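# Four arms sort stickered items into matching colored containers

## Task

Put every item into the container whose color matches the color of the sticker on that item.

## Robot and tools

Setup: four identical i2rt Big YAM arms named arm1, arm2, arm3 and arm4. Each has six revolute joints, a two-finger gripper and a wrist camera (armN_cam_wrist). Four fixed room cameras also watch: cam_room_a1, cam_room_a2, cam_room_b1, cam_room_b2. With joints 1 and 6 at 0 and the hand level and pointing forward, the wrist camera rides on top of the hand and looks toward the fingertips. Reach is roughly 1.0 m from the joint1 axis.

Frames: one shared scene frame, origin on the floor, +z up, metres. Arm feet (base_link, each facing its own +x): arm1 at (-0.644, +1.377, +0.914) quat_wxyz (+0.682, +0.007, +0.004, +0.731); arm2 at (-0.655, -0.555, +0.928) quat (+0.747, +0.002, +0.000, -0.665); arm3 at (+0.651, -1.332, +0.868) quat (+0.663, -0.004, -0.006, -0.748); arm4 at (+0.648, +0.477, +0.879) quat (+0.687, +0.001, +0.003, +0.727). The hand point lies between the finger pads, about 1 cm short of the tips. Fingers point along the hand's +z; they open and close along its y. The printed hand position may be off, more so when the arm is far out.

Tool move: one action for any subset of arms. Arguments are the arm names plus optional cameras. Each arm gets its own object with joints, target, or both; an arm not named receives nothing new but may still be driving toward an earlier goal.
- joints: a map from joint name to an absolute goal. joint1_rad -2.879..2.879 (rotates about the foot, positive counter-clockwise viewed from above, 0 = along the foot's facing); joint2_rad 0..3.141 (shoulder, 0 = upper arm backward and near level, positive raises then swings forward); joint3_rad 0..3.019 (elbow, 0 = folded, positive opens); joint4_rad -1.692..1.57 (hand pitch, positive tips fingers up); joint5_rad -1.57..1.57 (hand yaw, positive to the arm's right); joint6_rad -2.094..2.094 (roll, positive clockwise seen from behind the hand); gripper_m 0..0.093 metres of fingertip gap. Done tolerances: ±0.045, ±0.14, ±0.09, ±0.055, ±0.03, ±0.035 rad and ±0.003 m.
- target: a list of seven numbers [x, y, z, qw, qx, qy, qz], an absolute hand pose in the scene frame in metres and a unit quaternion, the same layout the hand line shows. The hand travels in a straight line from its current hand_target toward it. If target is given, joints may contain only gripper_m.
- speed: top path speed in m/s, 0.002..0.5, default 0.25; only valid together with target. Rotation is capped at twice this value in rad/s.
All motions begin together; all hand paths in one call finish together, paced by the slowest, each lasting 0.5 to 10 s and cut off if longer. Paths ignore obstacles and other arms. The controller clips each step to 100 mm and 20 degrees from the measured pose and solves damped IK, favouring position; expect a centimetre or more of error, lag, drift and overshoot, worst near full extension. Joints move at differing rates, so joint moves can sweep wide arcs. A goal very close to the current reading might not move anything. Unknown keys make a call invalid; out-of-range values get it refused, and then the remaining move, wait and finished_scene calls of that reply are skipped.

cameras (move and wait): a list of names, or "all"; omitted or null means all, [] means none.

Tool wait: seconds from 0 to 10; commands nothing and returns full state and images.
Tool zoom_image: camera plus region [x0, y0, x1, y1] in pixels from the top-left, at most 504x504, on that camera's latest image; only cameras included in the last images can be zoomed.
Tool read_manual: section "licences" returns licence text; moves nothing.
Tool finished_scene: scene = the current scene number; ends it permanently, so the items must already be packed and stay put. The first scene is practice and may be skipped this way.

Result lines: per-arm state including joint_positions, hand, hand_target, Joint velocities (rad/s, gripper m/s; "within noise" when still) and joint torques (N m, offset and noisy; entries 3 and 4 flip sign past ±28). "pictures" lists image order; frames can trail the state slightly. "as last shown" lists arms not commanded, whose statuses read "not commanded". The move line reports per arm "done" or its worst status. joint_status/hand_status words: off_target (stopped short, may keep pushing); time_out (each joint keeps a nearby goal and keeps pushing; on_its_own lists them, "held at" being the goal, not the reading; send the reported position to relieve it); not_followed, with "joint command not followed" or "pose unreachable" meaning the self/arm-collision check withheld the motion, which may still be retried later. Gripper commands run regardless.

Gripping: on a hard part at full force the reading sits up to about 0.005 m below the part's width (some grippers read up to 0.002 wider); closed on nothing it reads 0.000 to 0.003. Commanding about 0.005 m under the touch reading gives full force (50 to 64 N per pad, varying by unit); soft or round items need deeper. Open well above the reading to release.

Avoid: dropping or knocking items out of the work area or to the floor; releasing items while moving; slamming; hard pushes (the arm does not stop on contact); any hard press between two arms, including one gripper closing on another's fingers; arms may still collide despite the check. Loose items may occasionally get nudged. Long holds, stretched poses or pushing at unreachable goals heat motors: MOTOR HOT appears at 85 °C, and at 100 °C the arm goes limp (OVER-TEMPERATURE FAULT) for 30 to 60 s or more, after which blocked keys read limit_stop_at_motor_heat and must be resent. Thinking time lets the scene run with the last commands held, and smooth, economical motion is preferred.

Each tool is called after "Call:" by a JSON object that holds its "method" and its "body".

## Session

Call:
{"method": "move", "body": {}}

Scene clock: 0.00 s.
Joint torques (N m): no reading
Motor temperatures (°C): arm1=[21 24 28 23 21 21 21] | arm2=[23 25 27 22 22 20 23] | arm3=[24 23 23 23 24 23 23] | arm4=[22 21 24 22 24 21 24]
Heat: arm1: hottest joint3_rad 28 °C; arm2: hottest joint3_rad 27 °C; arm3: hottest joint1_rad 24 °C; arm4: hottest joint3_rad 24 °C.
Joint velocities: within noise
arm1.joint_positions: joint1_rad=-0.168 joint2_rad=+0.560 joint3_rad=+1.361 joint4_rad=-1.410 joint5_rad=+0.240 joint6_rad=+0.692 gripper_m=+0.09396
arm1.joint_status: not commanded
arm1.hand: x=-0.5745 y=+1.5715 z=+1.4388 quat_wxyz=(-0.303, +0.280, -0.837, -0.359) (m; scene frame)
arm1.hand_target: x=-0.5746 y=+1.5689 z=+1.4515 quat_wxyz=(-0.308, +0.276, -0.832, -0.370) (m; scene frame)
arm1.hand_status: not commanded
arm2.joint_positions: joint1_rad=+0.198 joint2_rad=+0.483 joint3_rad=+1.641 joint4_rad=-1.210 joint5_rad=-0.086 joint6_rad=-0.484 gripper_m=+0.09396
arm2.joint_status: not commanded
arm2.hand: x=-0.6069 y=-0.6635 z=+1.6316 quat_wxyz=(-0.468, -0.246, -0.683, +0.505) (m; scene frame)
arm2.hand_target: x=-0.6088 y=-0.6576 z=+1.6378 quat_wxyz=(-0.472, -0.244, -0.677, +0.510) (m; scene frame)
arm2.hand_status: not commanded
arm3.joint_positions: joint1_rad=+0.130 joint2_rad=+0.645 joint3_rad=+1.695 joint4_rad=-1.138 joint5_rad=+0.075 joint6_rad=+0.392 gripper_m=+0.09396
arm3.joint_status: not commanded
arm3.hand: x=+0.6386 y=-1.5165 z=+1.5921 quat_wxyz=(-0.552, -0.621, -0.389, +0.398) (m; scene frame)
arm3.hand_target: x=+0.6385 y=-1.5116 z=+1.6003 quat_wxyz=(-0.558, -0.615, -0.384, +0.402) (m; scene frame)
arm3.hand_status: not commanded
arm4.joint_positions: joint1_rad=+0.147 joint2_rad=+0.437 joint3_rad=+1.709 joint4_rad=-1.566 joint5_rad=+0.245 joint6_rad=+0.670 gripper_m=+0.09396
arm4.joint_status: not commanded
arm4.hand: x=+0.6820 y=+0.5376 z=+1.5262 quat_wxyz=(-0.292, +0.355, -0.719, -0.522) (m; scene frame)
arm4.hand_target: x=+0.6829 y=+0.5336 z=+1.5314 quat_wxyz=(-0.294, +0.352, -0.714, -0.529) (m; scene frame)
arm4.hand_status: not commanded
pictures: arm1_cam_wrist, arm2_cam_wrist, arm3_cam_wrist, arm4_cam_wrist, cam_room_a1, cam_room_a2, cam_room_b1, cam_room_b2
Images, in order (width x height): arm1_cam_wrist 672x504, arm2_cam_wrist 672x504, arm3_cam_wrist 672x504, arm4_cam_wrist 672x504, cam_room_a1 672x504, cam_room_a2 672x504, cam_room_b1 672x504, cam_room_b2 672x504.

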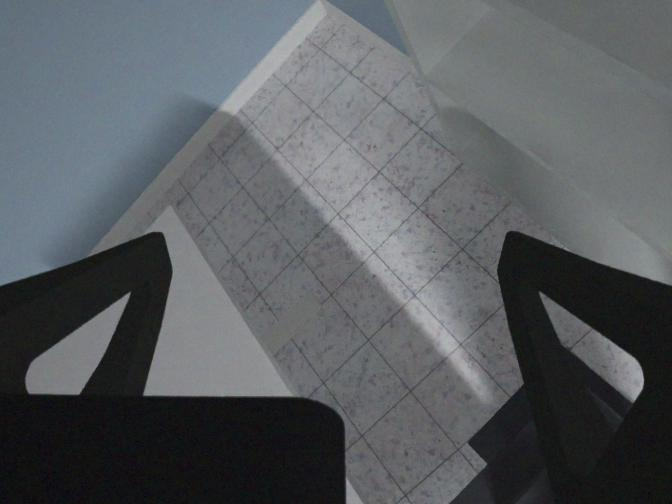

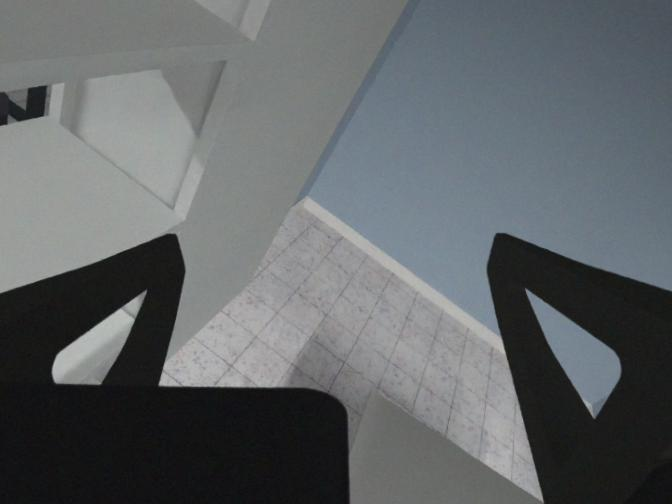

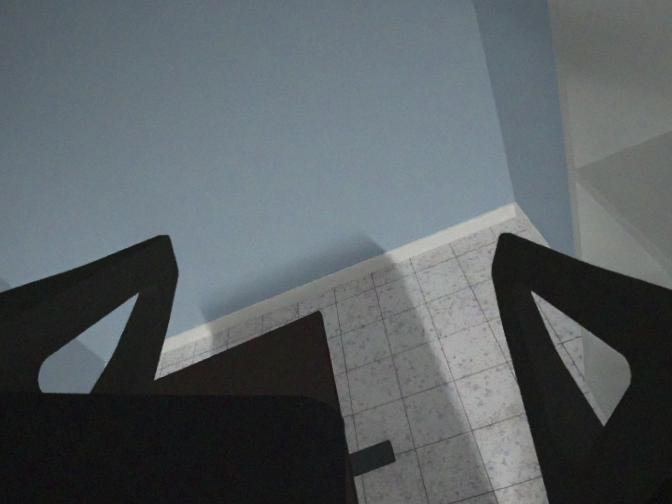

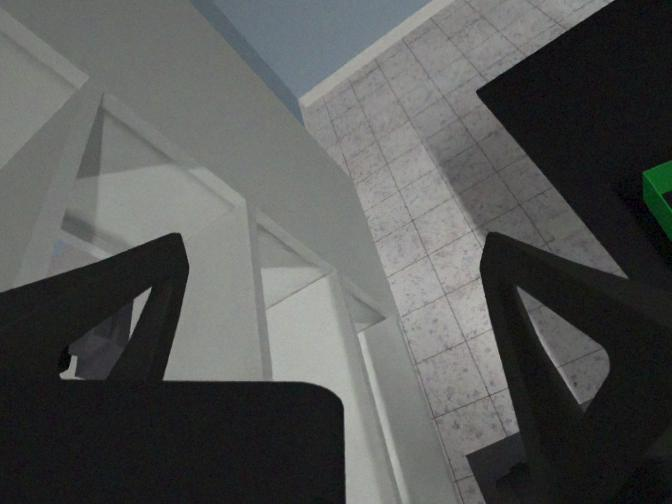

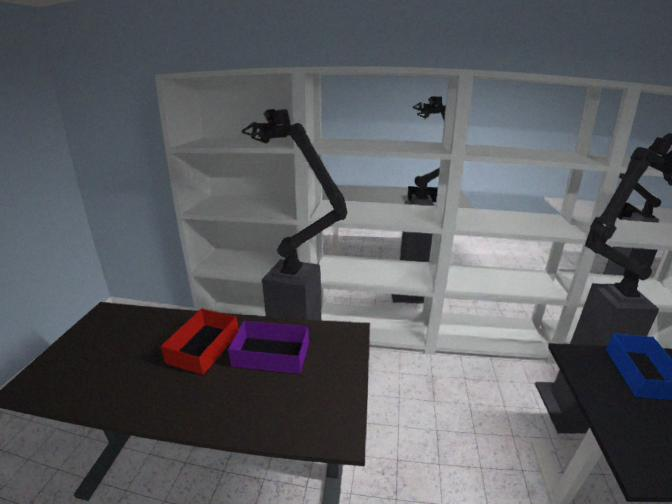

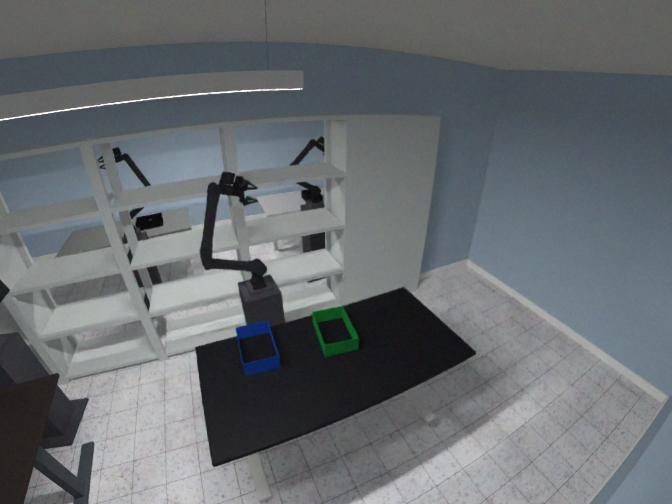

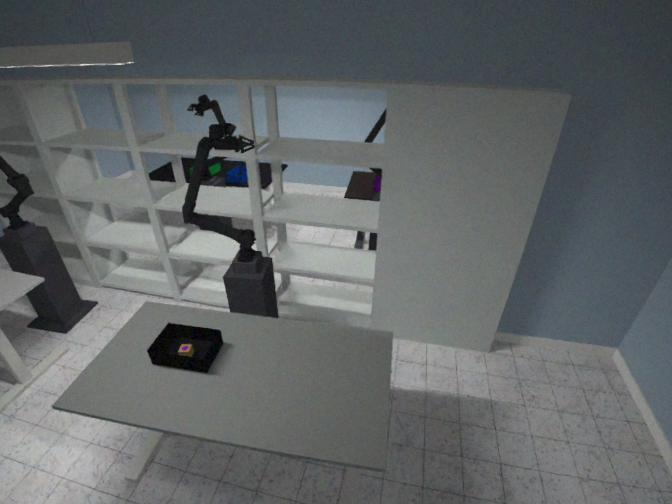

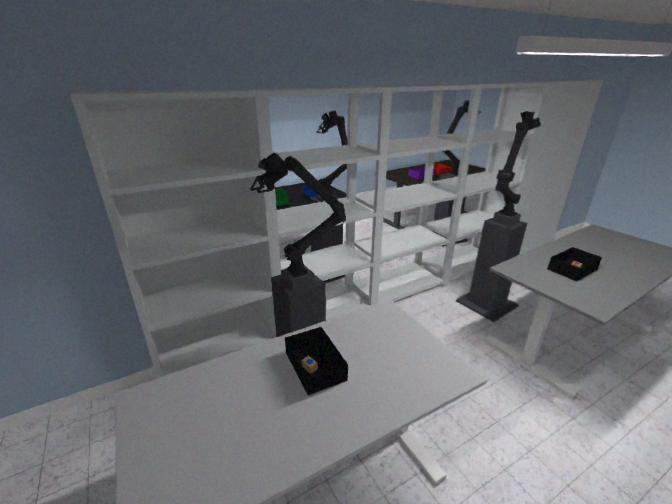

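Call:
{"method": "zoom_image", "body": {"camera": "cam_room_b1", "region": [140, 310, 240, 385]}}

Call:
{"method": "zoom_image", "body": {"camera": "cam_room_b2", "region": [270, 315, 370, 390]}}

Scaled by 5.040.

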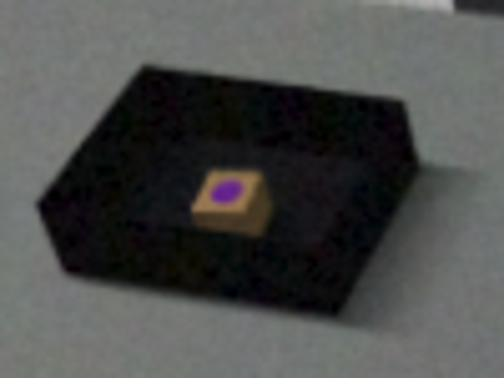

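Scaled by 5.040.

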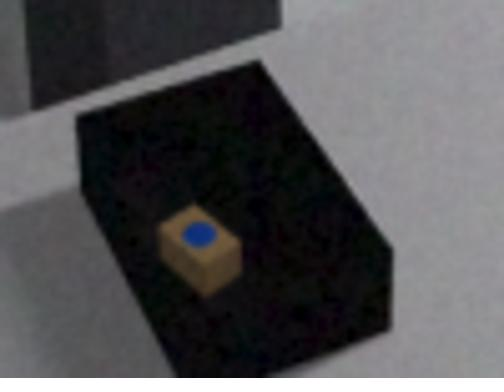

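Call:
{"method": "move", "body": {"arm1": {"joints": {"joint1_rad": 1.57, "joint2_rad": 0.6, "joint3_rad": 0.9, "joint4_rad": -1.2, "joint5_rad": 0, "joint6_rad": 0}}, "arm2": {"joints": {"joint1_rad": -1.57, "joint2_rad": 0.6, "joint3_rad": 0.9, "joint4_rad": -1.2, "joint5_rad": 0, "joint6_rad": 0}}, "arm3": {"joints": {"joint1_rad": 1.57, "joint2_rad": 0.6, "joint3_rad": 0.9, "joint4_rad": -1.2, "joint5_rad": 0, "joint6_rad": 0}}, "arm4": {"joints": {"joint1_rad": -1.57, "joint2_rad": 0.6, "joint3_rad": 0.9, "joint4_rad": -1.2, "joint5_rad": 0, "joint6_rad": 0}}, "cameras": []}}

Call:
{"method": "move", "body": {"arm1": {"joints": {"joint2_rad": 1.2, "joint3_rad": 1.25, "joint4_rad": -0.85}}, "arm2": {"joints": {"joint2_rad": 1.2, "joint3_rad": 1.25, "joint4_rad": -0.85}}, "arm3": {"joints": {"joint2_rad": 1.2, "joint3_rad": 1.25, "joint4_rad": -0.85}}, "arm4": {"joints": {"joint2_rad": 1.2, "joint3_rad": 1.25, "joint4_rad": -0.85}}, "cameras": ["arm1_cam_wrist", "arm2_cam_wrist", "arm3_cam_wrist", "arm4_cam_wrist"]}}

Scene clock: 20.47 s.
Joint torques (N m): arm1=[-0.79 0.44 12.4 1.95 0.08 -0.04] | arm2=[0.44 -2.43 10.61 2.24 -0.05 0.2] | arm3=[1.96 -1.14 9.26 1.11 0.07 -0.12] | arm4=[0.5 -1.44 9.21 1.7 0.06 -0.1]
Motor temperatures (°C): arm1=[21 24 31 23 21 21 21] | arm2=[23 25 28 22 22 20 23] | arm3=[24 23 25 23 24 23 23] | arm4=[22 22 25 22 24 21 24]
Heat: arm1: hottest joint3_rad 31 °C; arm2: hottest joint3_rad 28 °C; arm3: hottest joint3_rad 25 °C; arm4: hottest joint3_rad 25 °C.
move: arm1 done; arm2 done; arm3 done; arm4 done
Joint velocities: within noise
arm1.joint_positions: joint1_rad=+1.564 joint2_rad=+0.610 joint3_rad=+0.888 joint4_rad=-1.217 joint5_rad=-0.002 joint6_rad=+0.008 gripper_m=+0.09399
arm1.joint_status: all done
arm1.hand: x=-0.9012 y=+1.3604 z=+1.2279 quat_wxyz=(+0.010, +0.948, +0.026, -0.318) (m; scene frame)
arm1.hand_target: x=-0.9035 y=+1.3589 z=+1.2388 quat_wxyz=(+0.010, +0.941, +0.033, -0.336) (m; scene frame)
arm1.hand_status: not commanded
arm2.joint_positions: joint1_rad=-1.566 joint2_rad=+0.609 joint3_rad=+0.908 joint4_rad=-1.205 joint5_rad=+0.001 joint6_rad=-0.014 gripper_m=+0.09398
arm2.joint_status: all done
arm2.hand: x=-0.9205 y=-0.5881 z=+1.2492 quat_wxyz=(-0.016, -0.944, -0.064, +0.325) (m; scene frame)
arm2.hand_target: x=-0.9193 y=-0.5870 z=+1.2483 quat_wxyz=(-0.018, -0.943, -0.056, +0.328) (m; scene frame)
arm2.hand_status: not commanded
arm3.joint_positions: joint1_rad=+1.560 joint2_rad=+0.607 joint3_rad=+0.901 joint4_rad=-1.197 joint5_rad=-0.001 joint6_rad=+0.007 gripper_m=+0.09398
arm3.joint_status: all done
arm3.hand: x=+0.9156 y=-1.3626 z=+1.1884 quat_wxyz=(-0.328, -0.063, -0.942, +0.027) (m; scene frame)
arm3.hand_target: x=+0.9139 y=-1.3598 z=+1.1889 quat_wxyz=(-0.329, -0.055, -0.942, +0.026) (m; scene frame)
arm3.hand_status: not commanded
arm4.joint_positions: joint1_rad=-1.568 joint2_rad=+0.611 joint3_rad=+0.893 joint4_rad=-1.216 joint5_rad=+0.000 joint6_rad=+0.014 gripper_m=+0.09398
arm4.joint_status: all done
arm4.hand: x=+0.9125 y=+0.4935 z=+1.1901 quat_wxyz=(-0.311, +0.022, -0.950, -0.010) (m; scene frame)
arm4.hand_target: x=+0.9143 y=+0.4932 z=+1.1984 quat_wxyz=(-0.327, +0.028, -0.945, -0.008) (m; scene frame)
arm4.hand_status: not commanded
pictures: none
No camera images: "cameras" was empty.

Scene clock: 21.97 s.
Joint torques (N m): arm1=[-1.73 -7.59 14.95 1.92 0.11 -0.04] | arm2=[0.44 -11.75 14.64 2.52 -0.05 0.21] | arm3=[1.79 -11.46 12.57 1.63 0.07 -0.11] | arm4=[0.5 -11.69 11.23 1.39 0.07 -0.08]
Motor temperatures (°C): arm1=[21 24 31 23 21 21 21] | arm2=[23 25 28 22 22 20 23] | arm3=[24 23 25 23 24 23 23] | arm4=[22 22 25 22 24 21 24]
Heat: arm1: hottest joint3_rad 31 °C; arm2: hottest joint3_rad 28 °C; arm3: hottest joint3_rad 25 °C; arm4: hottest joint3_rad 25 °C.
move: arm1 done; arm2 done; arm3 done; arm4 done
Joint velocities: within noise
arm1.joint_positions: joint1_rad=+1.564 joint2_rad=+1.214 joint3_rad=+1.214 joint4_rad=-0.862 joint5_rad=-0.002 joint6_rad=+0.008 gripper_m=+0.09399
arm1.joint_status: all done
arm1.hand: x=-1.1330 y=+1.3459 z=+1.2442 quat_wxyz=(+0.012, +0.935, +0.026, -0.354) (m; scene frame)
arm1.hand_target: x=-1.1377 y=+1.3428 z=+1.2723 quat_wxyz=(+0.011, +0.923, +0.032, -0.383) (m; scene frame)
arm1.hand_status: not commanded
arm2.joint_positions: joint1_rad=-1.566 joint2_rad=+1.207 joint3_rad=+1.215 joint4_rad=-0.860 joint5_rad=+0.001 joint6_rad=-0.014 gripper_m=+0.09398
arm2.joint_status: all done
arm2.hand: x=-1.1465 y=-0.6157 z=+1.2533 quat_wxyz=(-0.017, -0.934, -0.064, +0.350) (m; scene frame)
arm2.hand_target: x=-1.1530 y=-0.6146 z=+1.2778 quat_wxyz=(-0.021, -0.925, -0.055, +0.374) (m; scene frame)
arm2.hand_status: not commanded
arm3.joint_positions: joint1_rad=+1.560 joint2_rad=+1.209 joint3_rad=+1.215 joint4_rad=-0.857 joint5_rad=-0.001 joint6_rad=+0.007 gripper_m=+0.09398
arm3.joint_status: all done
arm3.hand: x=+1.1416 y=-1.3924 z=+1.1954 quat_wxyz=(-0.353, -0.062, -0.933, +0.028) (m; scene frame)
arm3.hand_target: x=+1.1475 y=-1.3879 z=+1.2197 quat_wxyz=(-0.376, -0.054, -0.925, +0.029) (m; scene frame)
arm3.hand_status: not commanded
arm4.joint_positions: joint1_rad=-1.568 joint2_rad=+1.213 joint3_rad=+1.223 joint4_rad=-0.859 joint5_rad=+0.000 joint6_rad=+0.014 gripper_m=+0.09398
arm4.joint_status: all done
arm4.hand: x=+1.1459 y=+0.5074 z=+1.2051 quat_wxyz=(-0.351, +0.022, -0.936, -0.011) (m; scene frame)
arm4.hand_target: x=+1.1495 y=+0.5067 z=+1.2274 quat_wxyz=(-0.374, +0.027, -0.927, -0.009) (m; scene frame)
arm4.hand_status: not commanded
pictures: arm1_cam_wrist, arm2_cam_wrist, arm3_cam_wrist, arm4_cam_wrist
Images, in order (width x height): arm1_cam_wrist 672x504, arm2_cam_wrist 672x504, arm3_cam_wrist 672x504, arm4_cam_wrist 672x504.

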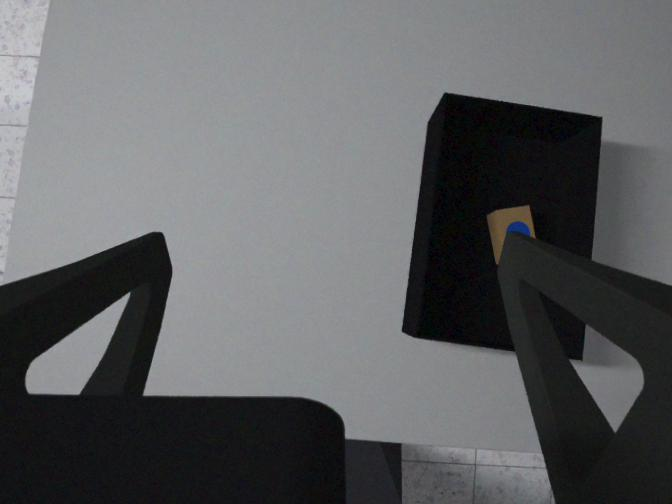

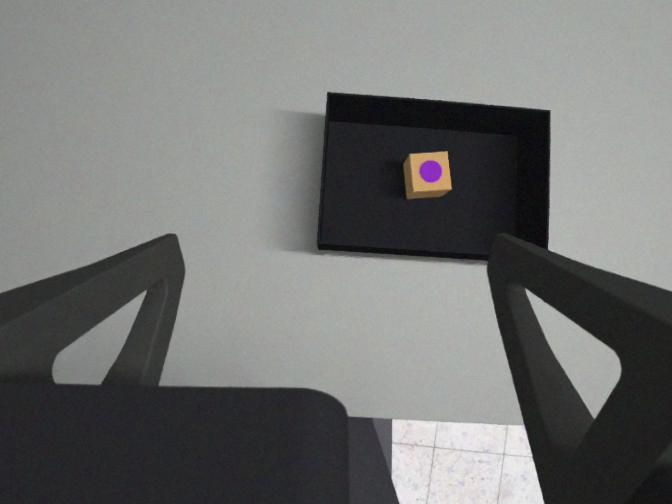

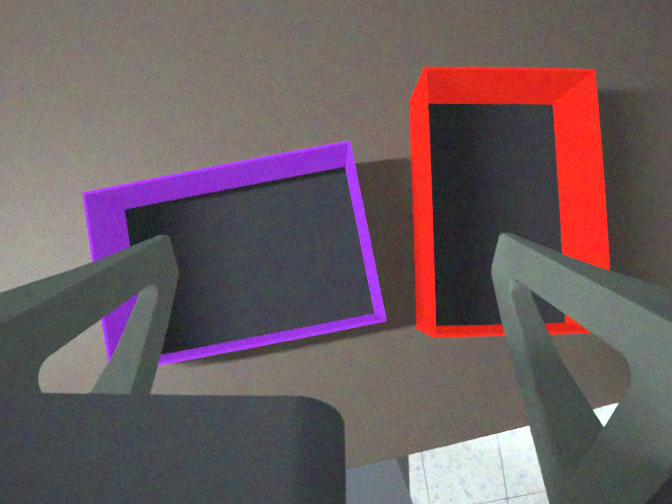

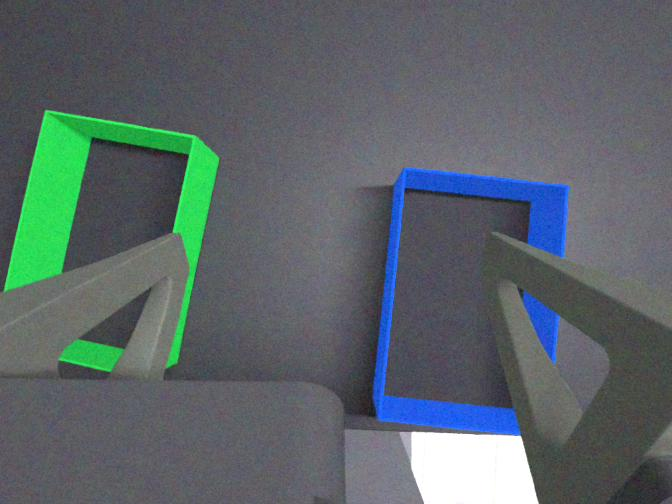

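Call:
{"method": "move", "body": {"arm1": {"target": [-1.21, 1.583, 0.94, 0.0219, 0.9759, 0.117, -0.183], "speed": 0.25}, "arm2": {"target": [-1.316, -0.495, 0.94, 0.0192, 0.9776, 0.1022, -0.1833], "speed": 0.25}, "arm3": {"joints": {"joint2_rad": 0.6, "joint3_rad": 0.75, "joint4_rad": -1.2}}, "arm4": {"joints": {"joint2_rad": 0.6, "joint3_rad": 0.75, "joint4_rad": -1.2}}, "cameras": ["arm1_cam_wrist", "arm2_cam_wrist"]}}

Scene clock: 62.47 s.
Joint torques (N m): arm1=[-1.96 -15.15 13.63 0.87 -0.16 -0.09] | arm2=[0.26 -20.54 13.75 1.18 -0.3 -0.07] | arm3=[1.9 -0.56 8.92 0.92 0.07 -0.12] | arm4=[0.85 -0.91 9.22 0.66 0.09 -0.13]
Motor temperatures (°C): arm1=[21 24 36 23 21 21 21] | arm2=[23 25 34 22 22 20 23] | arm3=[24 24 28 23 24 23 23] | arm4=[22 22 34 22 24 21 24]
Heat: arm1: hottest joint3_rad 36 °C; arm2: hottest joint3_rad 34 °C; arm3: hottest joint3_rad 28 °C; arm4: hottest joint3_rad 34 °C.
move: arm1 off_target; arm2 off_target; arm3 done; arm4 done
Joint velocities: within noise
arm1.joint_positions: joint1_rad=+1.095 joint2_rad=+1.921 joint3_rad=+1.275 joint4_rad=-0.697 joint5_rad=-0.216 joint6_rad=-0.606 gripper_m=+0.09399
arm1.joint_status: not commanded
arm1.hand: x=-1.1862 y=+1.5718 z=+0.9201 quat_wxyz=(+0.037, +0.980, +0.111, -0.158) (m; scene frame)
arm1.hand_target: x=-1.2086 y=+1.5824 z=+0.9407 quat_wxyz=(+0.022, +0.976, +0.117, -0.183) (m; scene frame)
arm1.hand_status: off_target (0.033 m and 3.4 deg from the pose sent, 0.393 m and 22.8 deg at the start)
arm2.joint_positions: joint1_rad=-1.805 joint2_rad=+2.015 joint3_rad=+1.434 joint4_rad=-0.669 joint5_rad=-0.117 joint6_rad=-0.292 gripper_m=+0.09398
arm2.joint_status: not commanded
arm2.hand: x=-1.2953 y=-0.4998 z=+0.9282 quat_wxyz=(-0.023, -0.981, -0.096, +0.167) (m; scene frame)
arm2.hand_target: x=-1.3149 y=-0.4951 z=+0.9403 quat_wxyz=(-0.019, -0.978, -0.102, +0.183) (m; scene frame)
arm2.hand_status: off_target (0.024 m and 2.1 deg from the pose sent, 0.376 m and 20.2 deg at the start)
arm3.joint_positions: joint1_rad=+1.560 joint2_rad=+0.599 joint3_rad=+0.755 joint4_rad=-1.197 joint5_rad=-0.001 joint6_rad=+0.007 gripper_m=+0.09398
arm3.joint_status: all done
arm3.hand: x=+0.8974 y=-1.3612 z=+1.1156 quat_wxyz=(-0.262, -0.065, -0.963, +0.023) (m; scene frame)
arm3.hand_target: x=+0.8964 y=-1.3587 z=+1.1124 quat_wxyz=(-0.258, -0.057, -0.964, +0.022) (m; scene frame)
arm3.hand_status: not commanded
arm4.joint_positions: joint1_rad=-1.568 joint2_rad=+0.602 joint3_rad=+0.748 joint4_rad=-1.194 joint5_rad=+0.000 joint6_rad=+0.014 gripper_m=+0.09398
arm4.joint_status: all done
arm4.hand: x=+0.8974 y=+0.4924 z=+1.1214 quat_wxyz=(-0.256, +0.022, -0.966, -0.008) (m; scene frame)
arm4.hand_target: x=+0.8963 y=+0.4919 z=+1.1221 quat_wxyz=(-0.255, +0.028, -0.967, -0.006) (m; scene frame)
arm4.hand_status: not commanded
pictures: arm1_cam_wrist, arm2_cam_wrist
Images, in order (width x height): arm1_cam_wrist 672x504, arm2_cam_wrist 672x504.

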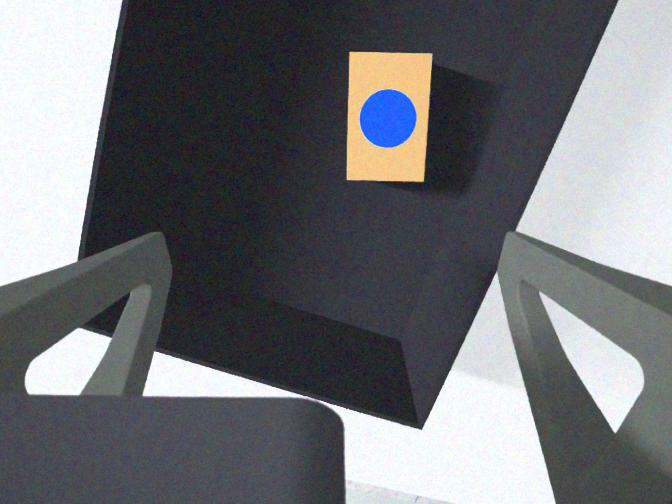

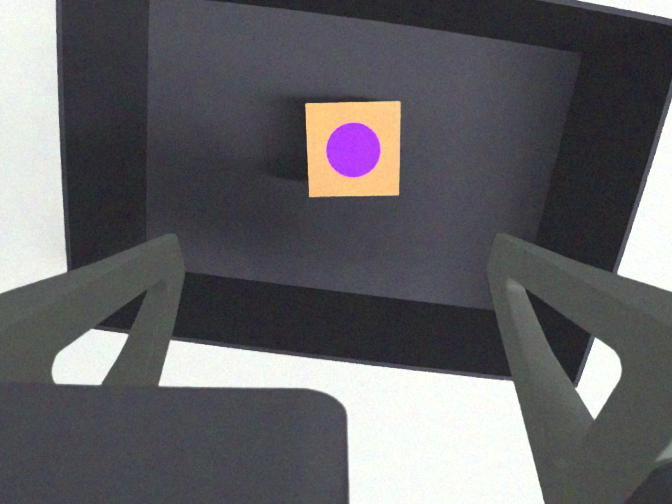

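Call:
{"method": "move", "body": {"arm1": {"target": [-1.252, 1.598, 0.83, 0.026, 0.9689, 0.1161, -0.217], "speed": 0.2}, "arm2": {"target": [-1.3416, -0.489, 0.83, 0.0227, 0.9705, 0.1015, -0.2174], "speed": 0.2}, "arm3": {"joints": {"joint1_rad": -1.99}}, "arm4": {"joints": {"joint1_rad": 0.904}}, "cameras": ["arm1_cam_wrist", "arm2_cam_wrist"]}}

Scene clock: 87.87 s.
Joint torques (N m): arm1=[-1.96 -17.2 11.73 1.36 -0.32 0] | arm2=[-0.15 -21.89 12.04 2.18 -0.32 -0.08] | arm3=[0.62 -0.73 8.88 0.85 -0.04 -0.1] | arm4=[0.97 -0.91 9.09 0.54 0.11 -0.06]
Motor temperatures (°C): arm1=[21 25 36 23 21 21 21] | arm2=[23 26 34 22 22 20 23] | arm3=[24 24 28 23 24 23 23] | arm4=[22 22 35 22 24 21 24]
Heat: arm1: hottest joint3_rad 36 °C; arm2: hottest joint3_rad 34 °C; arm3: hottest joint3_rad 28 °C; arm4: hottest joint3_rad 35 °C.
move: arm1 off_target; arm2 off_target; arm3 done; arm4 done
Joint velocities: within noise
arm1.joint_positions: joint1_rad=+1.095 joint2_rad=+2.177 joint3_rad=+1.342 joint4_rad=-0.456 joint5_rad=-0.257 joint6_rad=-0.607 gripper_m=+0.09399
arm1.joint_status: not commanded
arm1.hand: x=-1.2282 y=+1.5820 z=+0.8128 quat_wxyz=(+0.041, +0.974, +0.116, -0.190) (m; scene frame)
arm1.hand_target: x=-1.2507 y=+1.5976 z=+0.8310 quat_wxyz=(+0.026, +0.969, +0.116, -0.217) (m; scene frame)
arm1.hand_status: off_target (0.033 m and 3.6 deg from the pose sent, 0.115 m and 7.0 deg at the start)
arm2.joint_positions: joint1_rad=-1.809 joint2_rad=+2.223 joint3_rad=+1.440 joint4_rad=-0.419 joint5_rad=-0.141 joint6_rad=-0.293 gripper_m=+0.09398
arm2.joint_status: not commanded
arm2.hand: x=-1.3176 y=-0.4980 z=+0.8205 quat_wxyz=(-0.029, -0.976, -0.097, +0.193) (m; scene frame)
arm2.hand_target: x=-1.3402 y=-0.4891 z=+0.8308 quat_wxyz=(-0.022, -0.971, -0.102, +0.217) (m; scene frame)
arm2.hand_status: off_target (0.027 m and 3.0 deg from the pose sent, 0.109 m and 5.9 deg at the start)
arm3.joint_positions: joint1_rad=-1.980 joint2_rad=+0.599 joint3_rad=+0.755 joint4_rad=-1.197 joint5_rad=+0.001 joint6_rad=+0.004 gripper_m=+0.09402
arm3.joint_status: all done
arm3.hand: x=+0.4362 y=-1.2019 z=+1.1129 quat_wxyz=(+0.062, -0.932, +0.256, +0.250) (m; scene frame)
arm3.hand_target: x=+0.4385 y=-1.2006 z=+1.1097 quat_wxyz=(+0.062, -0.932, +0.259, +0.246) (m; scene frame)
arm3.hand_status: not commanded
arm4.joint_positions: joint1_rad=+0.902 joint2_rad=+0.602 joint3_rad=+0.748 joint4_rad=-1.194 joint5_rad=-0.001 joint6_rad=+0.012 gripper_m=+0.09402
arm4.joint_status: all done
arm4.hand: x=+0.4456 y=+0.6214 z=+1.1231 quat_wxyz=(-0.074, +0.919, -0.297, -0.249) (m; scene frame)
arm4.hand_target: x=+0.4464 y=+0.6204 z=+1.1238 quat_wxyz=(-0.075, +0.921, -0.291, -0.247) (m; scene frame)
arm4.hand_status: not commanded
pictures: arm1_cam_wrist, arm2_cam_wrist
Images, in order (width x height): arm1_cam_wrist 672x504, arm2_cam_wrist 672x504.

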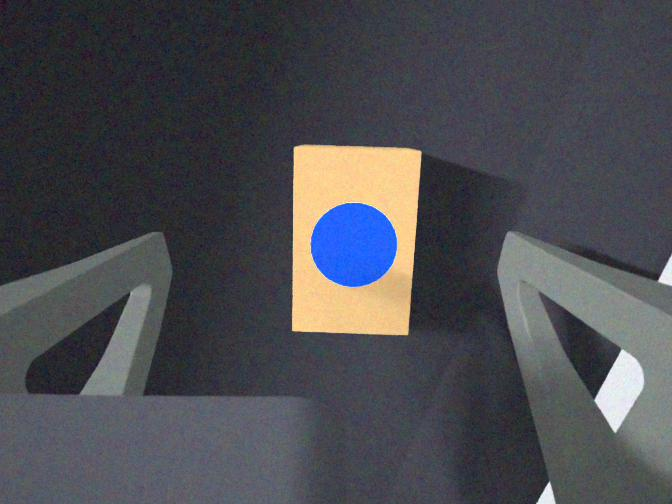

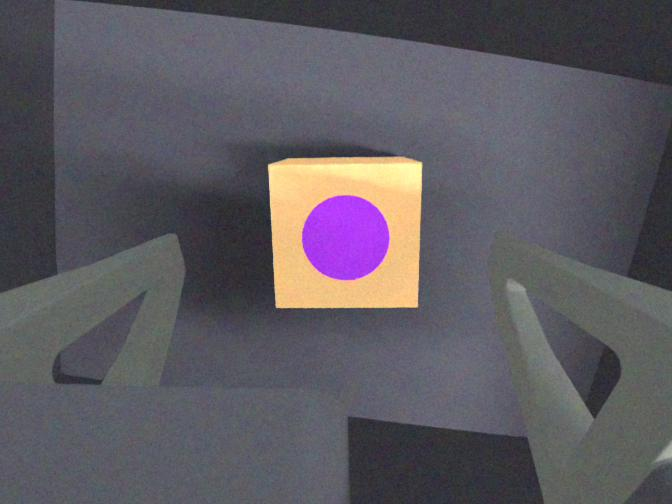

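Call:
{"method": "move", "body": {"arm1": {"target": [-1.2515, 1.6046, 0.758, 0.026, 0.9689, 0.1161, -0.217], "speed": 0.12}, "arm2": {"target": [-1.3436, -0.486, 0.762, 0.0227, 0.9705, 0.1015, -0.2174], "speed": 0.12}, "arm3": {"joints": {"joint2_rad": 0.4, "joint3_rad": 0.5, "joint4_rad": 0.11}}, "arm4": {"joints": {"joint2_rad": 0.4, "joint3_rad": 0.5, "joint4_rad": 0.11}}, "cameras": ["arm1_cam_wrist", "arm2_cam_wrist", "arm3_cam_wrist", "arm4_cam_wrist"]}}

Scene clock: 105.87 s.
Joint torques (N m): arm1=[-2.67 -16.91 10.36 1.5 -0.12 -0.09] | arm2=[-0.03 -21.71 11.07 2.15 -0.34 -0.08] | arm3=[0.67 0.85 10.29 2.44 -0.06 -0.11] | arm4=[0.79 0.62 10.59 2.07 0.12 -0.08]
Motor temperatures (°C): arm1=[21 26 35 23 22 21 21] | arm2=[23 26 34 22 22 20 23] | arm3=[24 23 28 23 24 23 23] | arm4=[22 22 35 22 24 21 24]
Heat: arm1: hottest joint3_rad 35 °C; arm2: hottest joint3_rad 34 °C; arm3: hottest joint3_rad 28 °C; arm4: hottest joint3_rad 35 °C.
move: arm1 off_target; arm2 off_target; arm3 done; arm4 done
Joint velocities: within noise
arm1.joint_positions: joint1_rad=+1.088 joint2_rad=+2.315 joint3_rad=+1.369 joint4_rad=-0.339 joint5_rad=-0.264 joint6_rad=-0.612 gripper_m=+0.09398
arm1.joint_status: not commanded
arm1.hand: x=-1.2316 y=+1.5865 z=+0.7470 quat_wxyz=(+0.042, +0.973, +0.116, -0.195) (m; scene frame)
arm1.hand_target: x=-1.2504 y=+1.6042 z=+0.7589 quat_wxyz=(+0.026, +0.969, +0.116, -0.217) (m; scene frame)
arm1.hand_status: off_target (0.029 m and 3.2 deg from the pose sent, 0.064 m and 3.6 deg at the start)
arm2.joint_positions: joint1_rad=-1.813 joint2_rad=+2.346 joint3_rad=+1.472 joint4_rad=-0.315 joint5_rad=-0.143 joint6_rad=-0.297 gripper_m=+0.09398
arm2.joint_status: not commanded
arm2.hand: x=-1.3241 y=-0.4945 z=+0.7608 quat_wxyz=(-0.028, -0.975, -0.098, +0.199) (m; scene frame)
arm2.hand_target: x=-1.3426 y=-0.4860 z=+0.7628 quat_wxyz=(-0.022, -0.971, -0.101, +0.218) (m; scene frame)
arm2.hand_status: off_target (0.021 m and 2.3 deg from the pose sent, 0.065 m and 3.0 deg at the start)
arm3.joint_positions: joint1_rad=-1.980 joint2_rad=+0.399 joint3_rad=+0.496 joint4_rad=+0.093 joint5_rad=+0.001 joint6_rad=+0.004 gripper_m=+0.09402
arm3.joint_status: all done
arm3.hand: x=+0.3737 y=-1.1630 z=+1.2883 quat_wxyz=(+0.196, -0.616, +0.174, +0.743) (m; scene frame)
arm3.hand_target: x=+0.3761 y=-1.1608 z=+1.2949 quat_wxyz=(+0.203, -0.608, +0.173, +0.748) (m; scene frame)
arm3.hand_status: not commanded
arm4.joint_positions: joint1_rad=+0.902 joint2_rad=+0.402 joint3_rad=+0.486 joint4_rad=+0.090 joint5_rad=-0.001 joint6_rad=+0.012 gripper_m=+0.09402
arm4.joint_status: all done
arm4.hand: x=+0.3857 y=+0.6647 z=+1.2952 quat_wxyz=(-0.224, +0.611, -0.199, -0.733) (m; scene frame)
arm4.hand_target: x=+0.3878 y=+0.6626 z=+1.3098 quat_wxyz=(-0.232, +0.599, -0.191, -0.743) (m; scene frame)
arm4.hand_status: not commanded
pictures: arm1_cam_wrist, arm2_cam_wrist, arm3_cam_wrist, arm4_cam_wrist
Images, in order (width x height): arm1_cam_wrist 672x504, arm2_cam_wrist 672x504, arm3_cam_wrist 672x504, arm4_cam_wrist 672x504.

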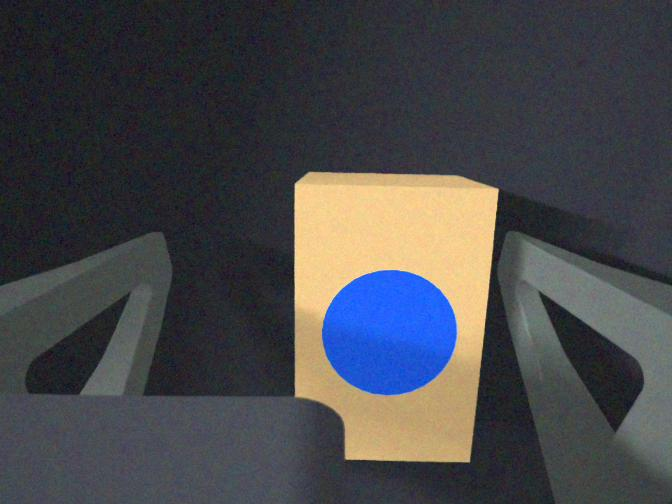

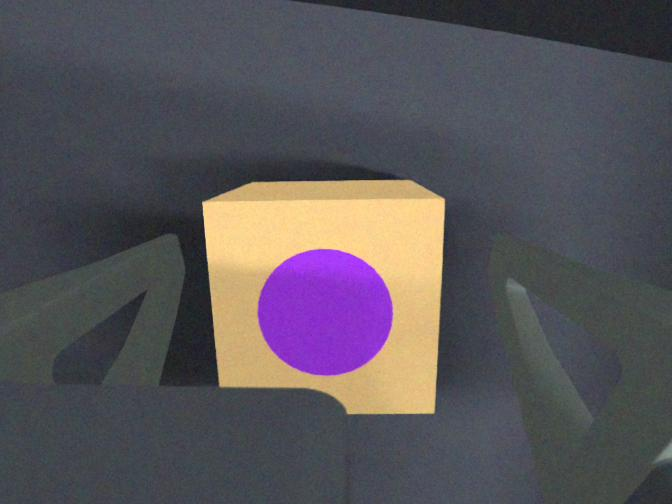

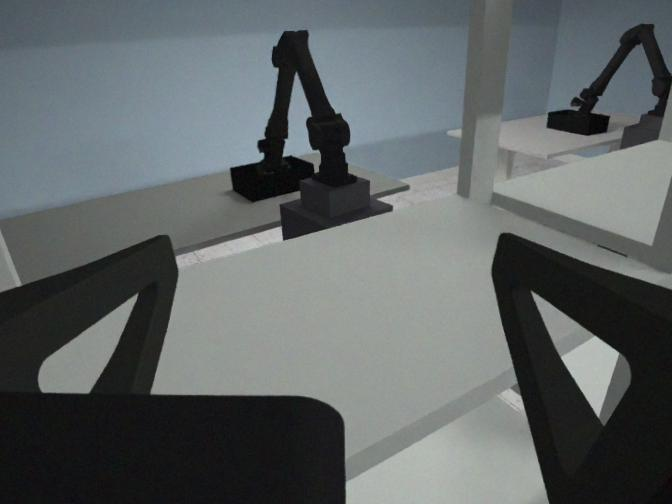

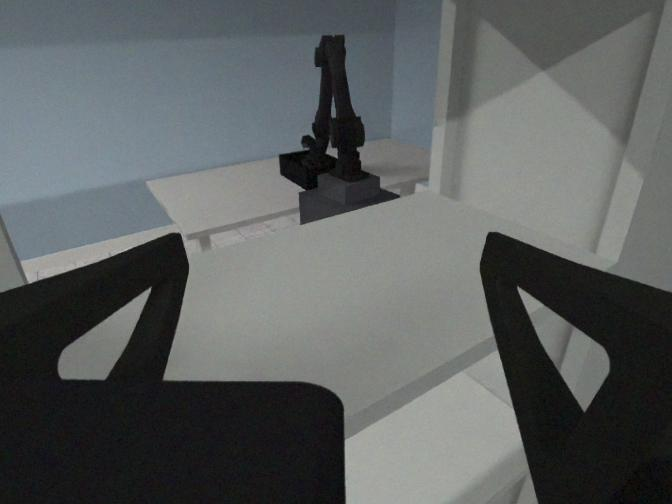

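Call:
{"method": "move", "body": {"arm1": {"target": [-1.25, 1.619, 0.75, 0.026, 0.9689, 0.1161, -0.217], "speed": 0.1}, "arm2": {"target": [-1.3416, -0.4865, 0.749, 0.0227, 0.9705, 0.1015, -0.2174], "speed": 0.1}, "cameras": ["arm1_cam_wrist", "arm2_cam_wrist"]}}

Scene clock: 125.77 s.
Joint torques (N m): arm1=[-3.49 -16.62 10.78 1.16 -0.17 -0.09] | arm2=[-0.09 -20.84 10.93 2.25 -0.33 -0.09] | arm3=[0.62 0.85 10.3 2.44 -0.06 -0.1] | arm4=[0.73 0.15 10.55 2.1 0.12 -0.07]
Motor temperatures (°C): arm1=[21 26 34 23 21 21 21] | arm2=[23 27 34 22 22 20 23] | arm3=[24 23 29 23 24 23 23] | arm4=[22 22 34 22 24 21 24]
Heat: arm1: hottest joint3_rad 34 °C; arm2: hottest joint3_rad 34 °C; arm3: hottest joint3_rad 29 °C; arm4: hottest joint3_rad 34 °C.
move: arm1 off_target; arm2 off_target
Joint velocities: within noise
arm1.joint_positions: joint1_rad=+1.068 joint2_rad=+2.324 joint3_rad=+1.387 joint4_rad=-0.339 joint5_rad=-0.270 joint6_rad=-0.632 gripper_m=+0.09398
arm1.joint_status: not commanded
arm1.hand: x=-1.2337 y=+1.5998 z=+0.7470 quat_wxyz=(+0.039, +0.972, +0.117, -0.201) (m; scene frame)
arm1.hand_target: x=-1.2488 y=+1.6188 z=+0.7507 quat_wxyz=(+0.026, +0.969, +0.116, -0.217) (m; scene frame)
arm1.hand_status: off_target (0.025 m and 2.4 deg from the pose sent, 0.037 m and 3.2 deg at the start)
arm2.joint_positions: joint1_rad=-1.813 joint2_rad=+2.358 joint3_rad=+1.472 joint4_rad=-0.292 joint5_rad=-0.143 joint6_rad=-0.297 gripper_m=+0.09398
arm2.joint_status: not commanded
arm2.hand: x=-1.3258 y=-0.4942 z=+0.7555 quat_wxyz=(-0.026, -0.974, -0.098, +0.204) (m; scene frame)
arm2.hand_target: x=-1.3405 y=-0.4866 z=+0.7495 quat_wxyz=(-0.023, -0.971, -0.101, +0.217) (m; scene frame)
arm2.hand_status: off_target (0.019 m and 1.6 deg from the pose sent, 0.023 m and 2.3 deg at the start)
arm3: as last shown
arm3.hand_target: x=+0.3761 y=-1.1608 z=+1.2948 quat_wxyz=(+0.203, -0.608, +0.173, +0.748) (m; scene frame)
arm4.joint_positions: joint1_rad=+0.902 joint2_rad=+0.402 joint3_rad=+0.486 joint4_rad=+0.091 joint5_rad=-0.001 joint6_rad=+0.012 gripper_m=+0.09402
arm4.joint_status: not commanded
arm4.hand: x=+0.3857 y=+0.6647 z=+1.2953 quat_wxyz=(-0.224, +0.611, -0.199, -0.733) (m; scene frame)
arm4.hand_target: x=+0.3878 y=+0.6626 z=+1.3097 quat_wxyz=(-0.232, +0.599, -0.191, -0.743) (m; scene frame)
arm4.hand_status: not commanded
pictures: arm1_cam_wrist, arm2_cam_wrist
Images, in order (width x height): arm1_cam_wrist 672x504, arm2_cam_wrist 672x504.

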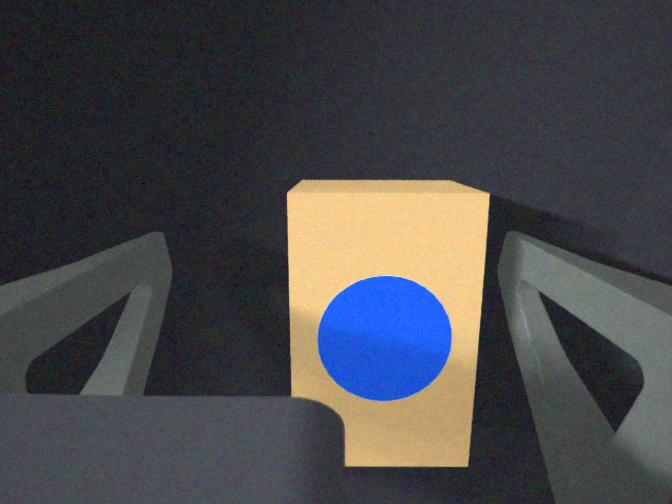

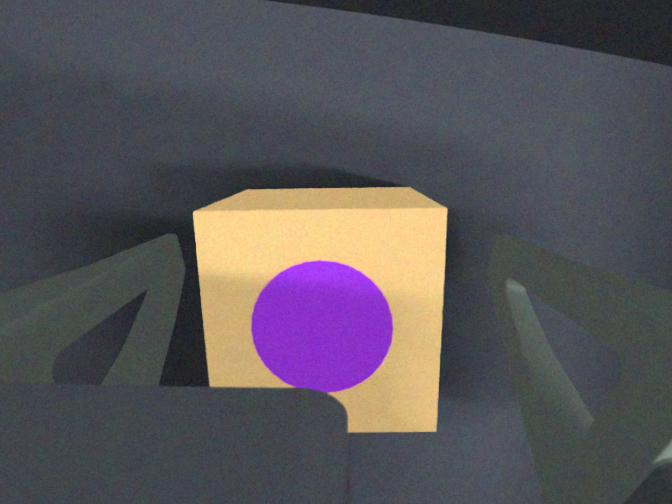

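Call:
{"method": "wait", "body": {"seconds": 0.3, "cameras": ["arm1_cam_wrist"]}}

Scene clock: 133.53 s.
Joint torques (N m): arm1=[-3.02 -17.08 11.11 1.26 -0.16 -0.07] | arm2=[-0.09 -20.72 10.96 2.24 -0.33 -0.08] | arm3=[0.56 0.79 10.32 2.45 -0.05 -0.09] | arm4=[0.97 0.26 10.61 2.02 0.13 -0.1]
Motor temperatures (°C): arm1=[21 26 34 23 21 21 21] | arm2=[23 27 34 22 22 20 23] | arm3=[24 23 29 23 24 23 23] | arm4=[22 22 34 22 24 21 24]
Heat: arm1: hottest joint3_rad 34 °C; arm2: hottest joint3_rad 34 °C; arm3: hottest joint3_rad 29 °C; arm4: hottest joint3_rad 34 °C.
Joint velocities: within noise
arm1.joint_positions: joint1_rad=+1.068 joint2_rad=+2.324 joint3_rad=+1.387 joint4_rad=-0.339 joint5_rad=-0.270 joint6_rad=-0.632 gripper_m=+0.09398
arm1.joint_status: not commanded
arm1.hand: x=-1.2337 y=+1.5998 z=+0.7470 quat_wxyz=(+0.039, +0.972, +0.117, -0.201) (m; scene frame)
arm1.hand_target: x=-1.2488 y=+1.6188 z=+0.7507 quat_wxyz=(+0.026, +0.969, +0.116, -0.217) (m; scene frame)
arm1.hand_status: off_target (0.025 m and 2.4 deg from the pose sent, 0.037 m and 3.2 deg at the start)
arm2.joint_positions: joint1_rad=-1.813 joint2_rad=+2.358 joint3_rad=+1.472 joint4_rad=-0.292 joint5_rad=-0.143 joint6_rad=-0.297 gripper_m=+0.09398
arm2.joint_status: not commanded
arm2.hand: x=-1.3258 y=-0.4942 z=+0.7555 quat_wxyz=(-0.026, -0.974, -0.098, +0.204) (m; scene frame)
arm2.hand_target: x=-1.3405 y=-0.4866 z=+0.7495 quat_wxyz=(-0.023, -0.971, -0.101, +0.217) (m; scene frame)
arm2.hand_status: off_target (0.019 m and 1.6 deg from the pose sent, 0.023 m and 2.3 deg at the start)
arm3.joint_positions: joint1_rad=-1.980 joint2_rad=+0.399 joint3_rad=+0.496 joint4_rad=+0.093 joint5_rad=+0.001 joint6_rad=+0.004 gripper_m=+0.09402
arm3.joint_status: not commanded
arm3.hand: x=+0.3737 y=-1.1630 z=+1.2883 quat_wxyz=(+0.196, -0.616, +0.174, +0.743) (m; scene frame)
arm3.hand_target: x=+0.3761 y=-1.1608 z=+1.2948 quat_wxyz=(+0.203, -0.608, +0.173, +0.748) (m; scene frame)
arm3.hand_status: not commanded
arm4.joint_positions: joint1_rad=+0.902 joint2_rad=+0.402 joint3_rad=+0.486 joint4_rad=+0.091 joint5_rad=-0.001 joint6_rad=+0.012 gripper_m=+0.09402
arm4.joint_status: not commanded
arm4.hand: x=+0.3857 y=+0.6647 z=+1.2953 quat_wxyz=(-0.224, +0.611, -0.199, -0.733) (m; scene frame)
arm4.hand_target: x=+0.3878 y=+0.6626 z=+1.3097 quat_wxyz=(-0.232, +0.599, -0.191, -0.743) (m; scene frame)
arm4.hand_status: not commanded
wait: 0.30 s; at rest from the start
pictures: arm1_cam_wrist
Images, in order (width x height): arm1_cam_wrist 672x504.

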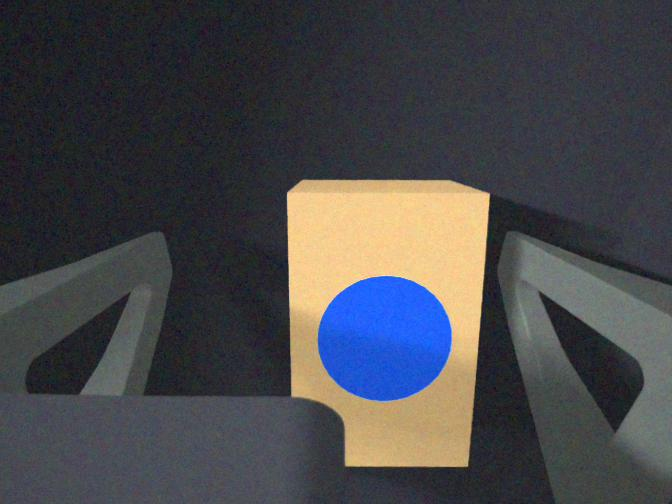

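Call:
{"method": "move", "body": {"arm1": {"target": [-1.254, 1.6303, 0.75, 0.026, 0.9689, 0.1161, -0.217], "speed": 0.1}, "arm2": {"joints": {"gripper_m": 0.046}}, "cameras": ["arm1_cam_wrist", "arm2_cam_wrist"]}}

Scene clock: 139.43 s.
Joint torques (N m): arm1=[-3.19 -16.85 11.33 0.49 -0.17 -0.06] | arm2=[0.03 -20.72 10.93 2.22 -0.27 -0.07] | arm3=[0.67 0.79 10.29 2.45 -0.06 -0.11] | arm4=[0.79 0.62 10.66 2.13 0.13 -0.08]
Motor temperatures (°C): arm1=[21 26 34 23 21 21 21] | arm2=[23 27 34 22 22 20 23] | arm3=[24 23 29 23 24 23 23] | arm4=[22 22 34 22 24 21 24]
Heat: arm1: hottest joint3_rad 34 °C; arm2: hottest joint3_rad 34 °C; arm3: hottest joint3_rad 29 °C; arm4: hottest joint3_rad 34 °C.
move: arm1 off_target; arm2 off_target
Joint velocities: within noise
arm1.joint_positions: joint1_rad=+1.054 joint2_rad=+2.341 joint3_rad=+1.418 joint4_rad=-0.339 joint5_rad=-0.275 joint6_rad=-0.645 gripper_m=+0.09398
arm1.joint_status: not commanded
arm1.hand: x=-1.2409 y=+1.6122 z=+0.7460 quat_wxyz=(+0.035, +0.970, +0.117, -0.208) (m; scene frame)
arm1.hand_target: x=-1.2530 y=+1.6301 z=+0.7505 quat_wxyz=(+0.026, +0.969, +0.116, -0.217) (m; scene frame)
arm1.hand_status: off_target (0.023 m and 1.5 deg from the pose sent, 0.037 m and 2.4 deg at the start)
arm2.joint_positions: joint1_rad=-1.813 joint2_rad=+2.358 joint3_rad=+1.472 joint4_rad=-0.291 joint5_rad=-0.145 joint6_rad=-0.298 gripper_m=+0.05277
arm2.joint_status: gripper_m off_target (ended at +0.05280, target +0.04600)
arm2.hand: x=-1.3259 y=-0.4944 z=+0.7556 quat_wxyz=(-0.027, -0.973, -0.099, +0.205) (m; scene frame)
arm2.hand_target: x=-1.3405 y=-0.4866 z=+0.7495 quat_wxyz=(-0.022, -0.971, -0.101, +0.217) (m; scene frame)
arm2.hand_status: not commanded
arm3, arm4: as last shown
pictures: arm1_cam_wrist, arm2_cam_wrist
Images, in order (width x height): arm1_cam_wrist 672x504, arm2_cam_wrist 672x504.

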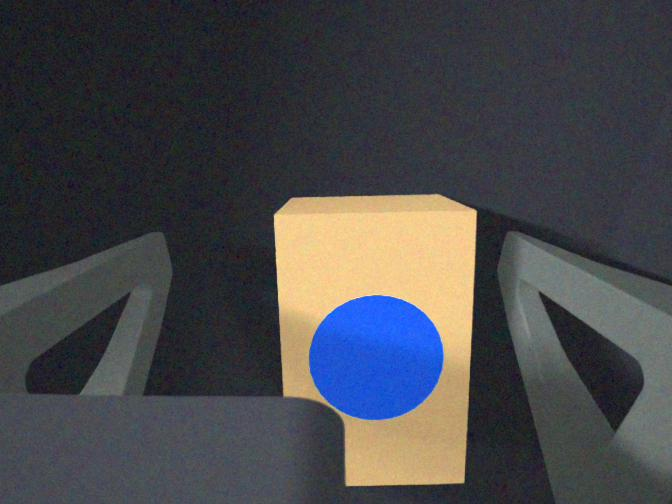

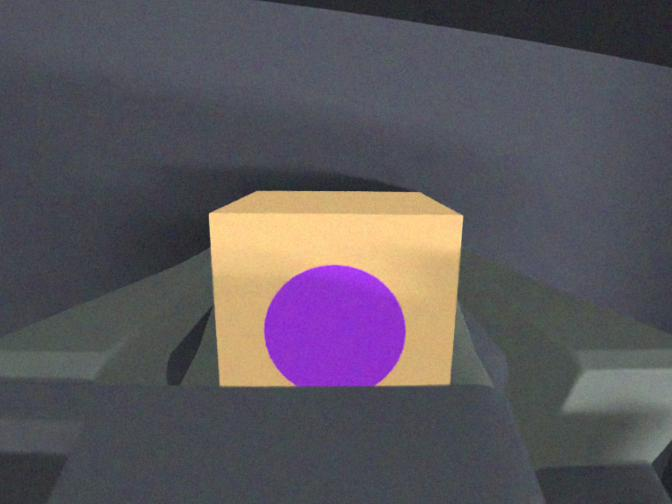

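Call:
{"method": "move", "body": {"arm1": {"joints": {"gripper_m": 0.06}}, "cameras": ["arm1_cam_wrist", "cam_room_b2"]}}

Scene clock: 170.47 s.
Joint torques (N m): arm1=[-2.49 -16.62 11.04 0.51 -0.16 -0.04] | arm2=[0.03 -20.84 10.96 2.21 -0.26 -0.07] | arm3=[0.56 0.91 10.25 2.44 -0.06 -0.1] | arm4=[0.85 0.44 10.7 2.1 0.14 -0.1]
Motor temperatures (°C): arm1=[20 27 36 23 21 21 21] | arm2=[23 27 34 22 22 20 24] | arm3=[24 23 30 23 24 23 23] | arm4=[22 22 35 22 24 21 24]
Heat: arm1: hottest joint3_rad 36 °C; arm2: hottest joint3_rad 34 °C; arm3: hottest joint3_rad 30 °C; arm4: hottest joint3_rad 35 °C.
move: arm1 done
Joint velocities: within noise
arm1.joint_positions: joint1_rad=+1.047 joint2_rad=+2.341 joint3_rad=+1.422 joint4_rad=-0.339 joint5_rad=-0.275 joint6_rad=-0.647 gripper_m=+0.06007
arm1.joint_status: all done
arm1.hand: x=-1.2413 y=+1.6175 z=+0.7474 quat_wxyz=(+0.033, +0.970, +0.115, -0.210) (m; scene frame)
arm1.hand_target: x=-1.2532 y=+1.6300 z=+0.7506 quat_wxyz=(+0.026, +0.969, +0.116, -0.217) (m; scene frame)
arm1.hand_status: not commanded
arm2, arm3, arm4: as last shown
pictures: arm1_cam_wrist, cam_room_b2
Images, in order (width x height): arm1_cam_wrist 672x504, cam_room_b2 672x504.

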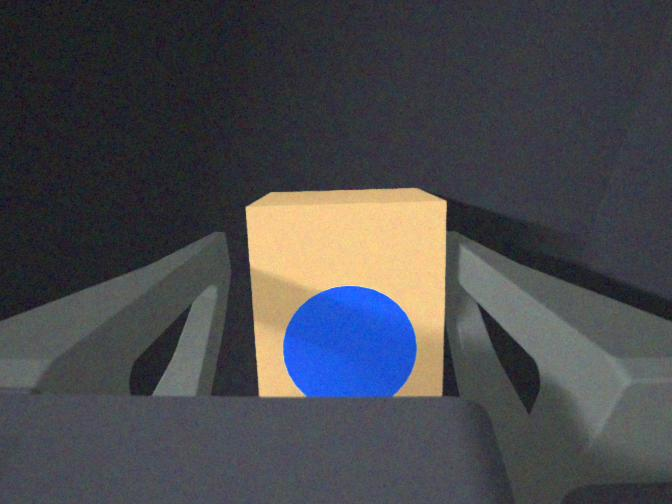

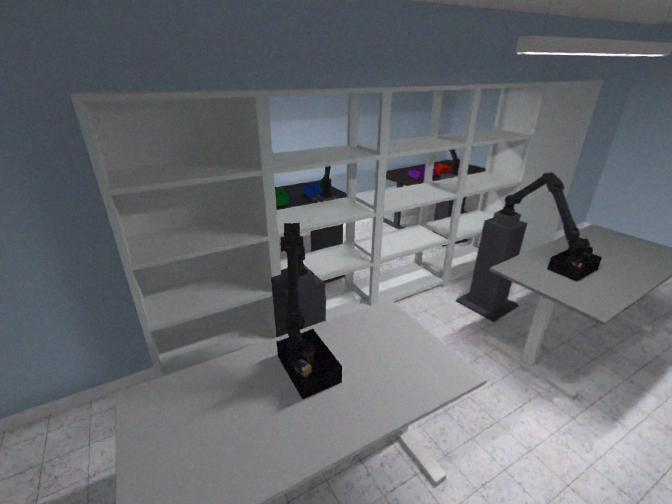

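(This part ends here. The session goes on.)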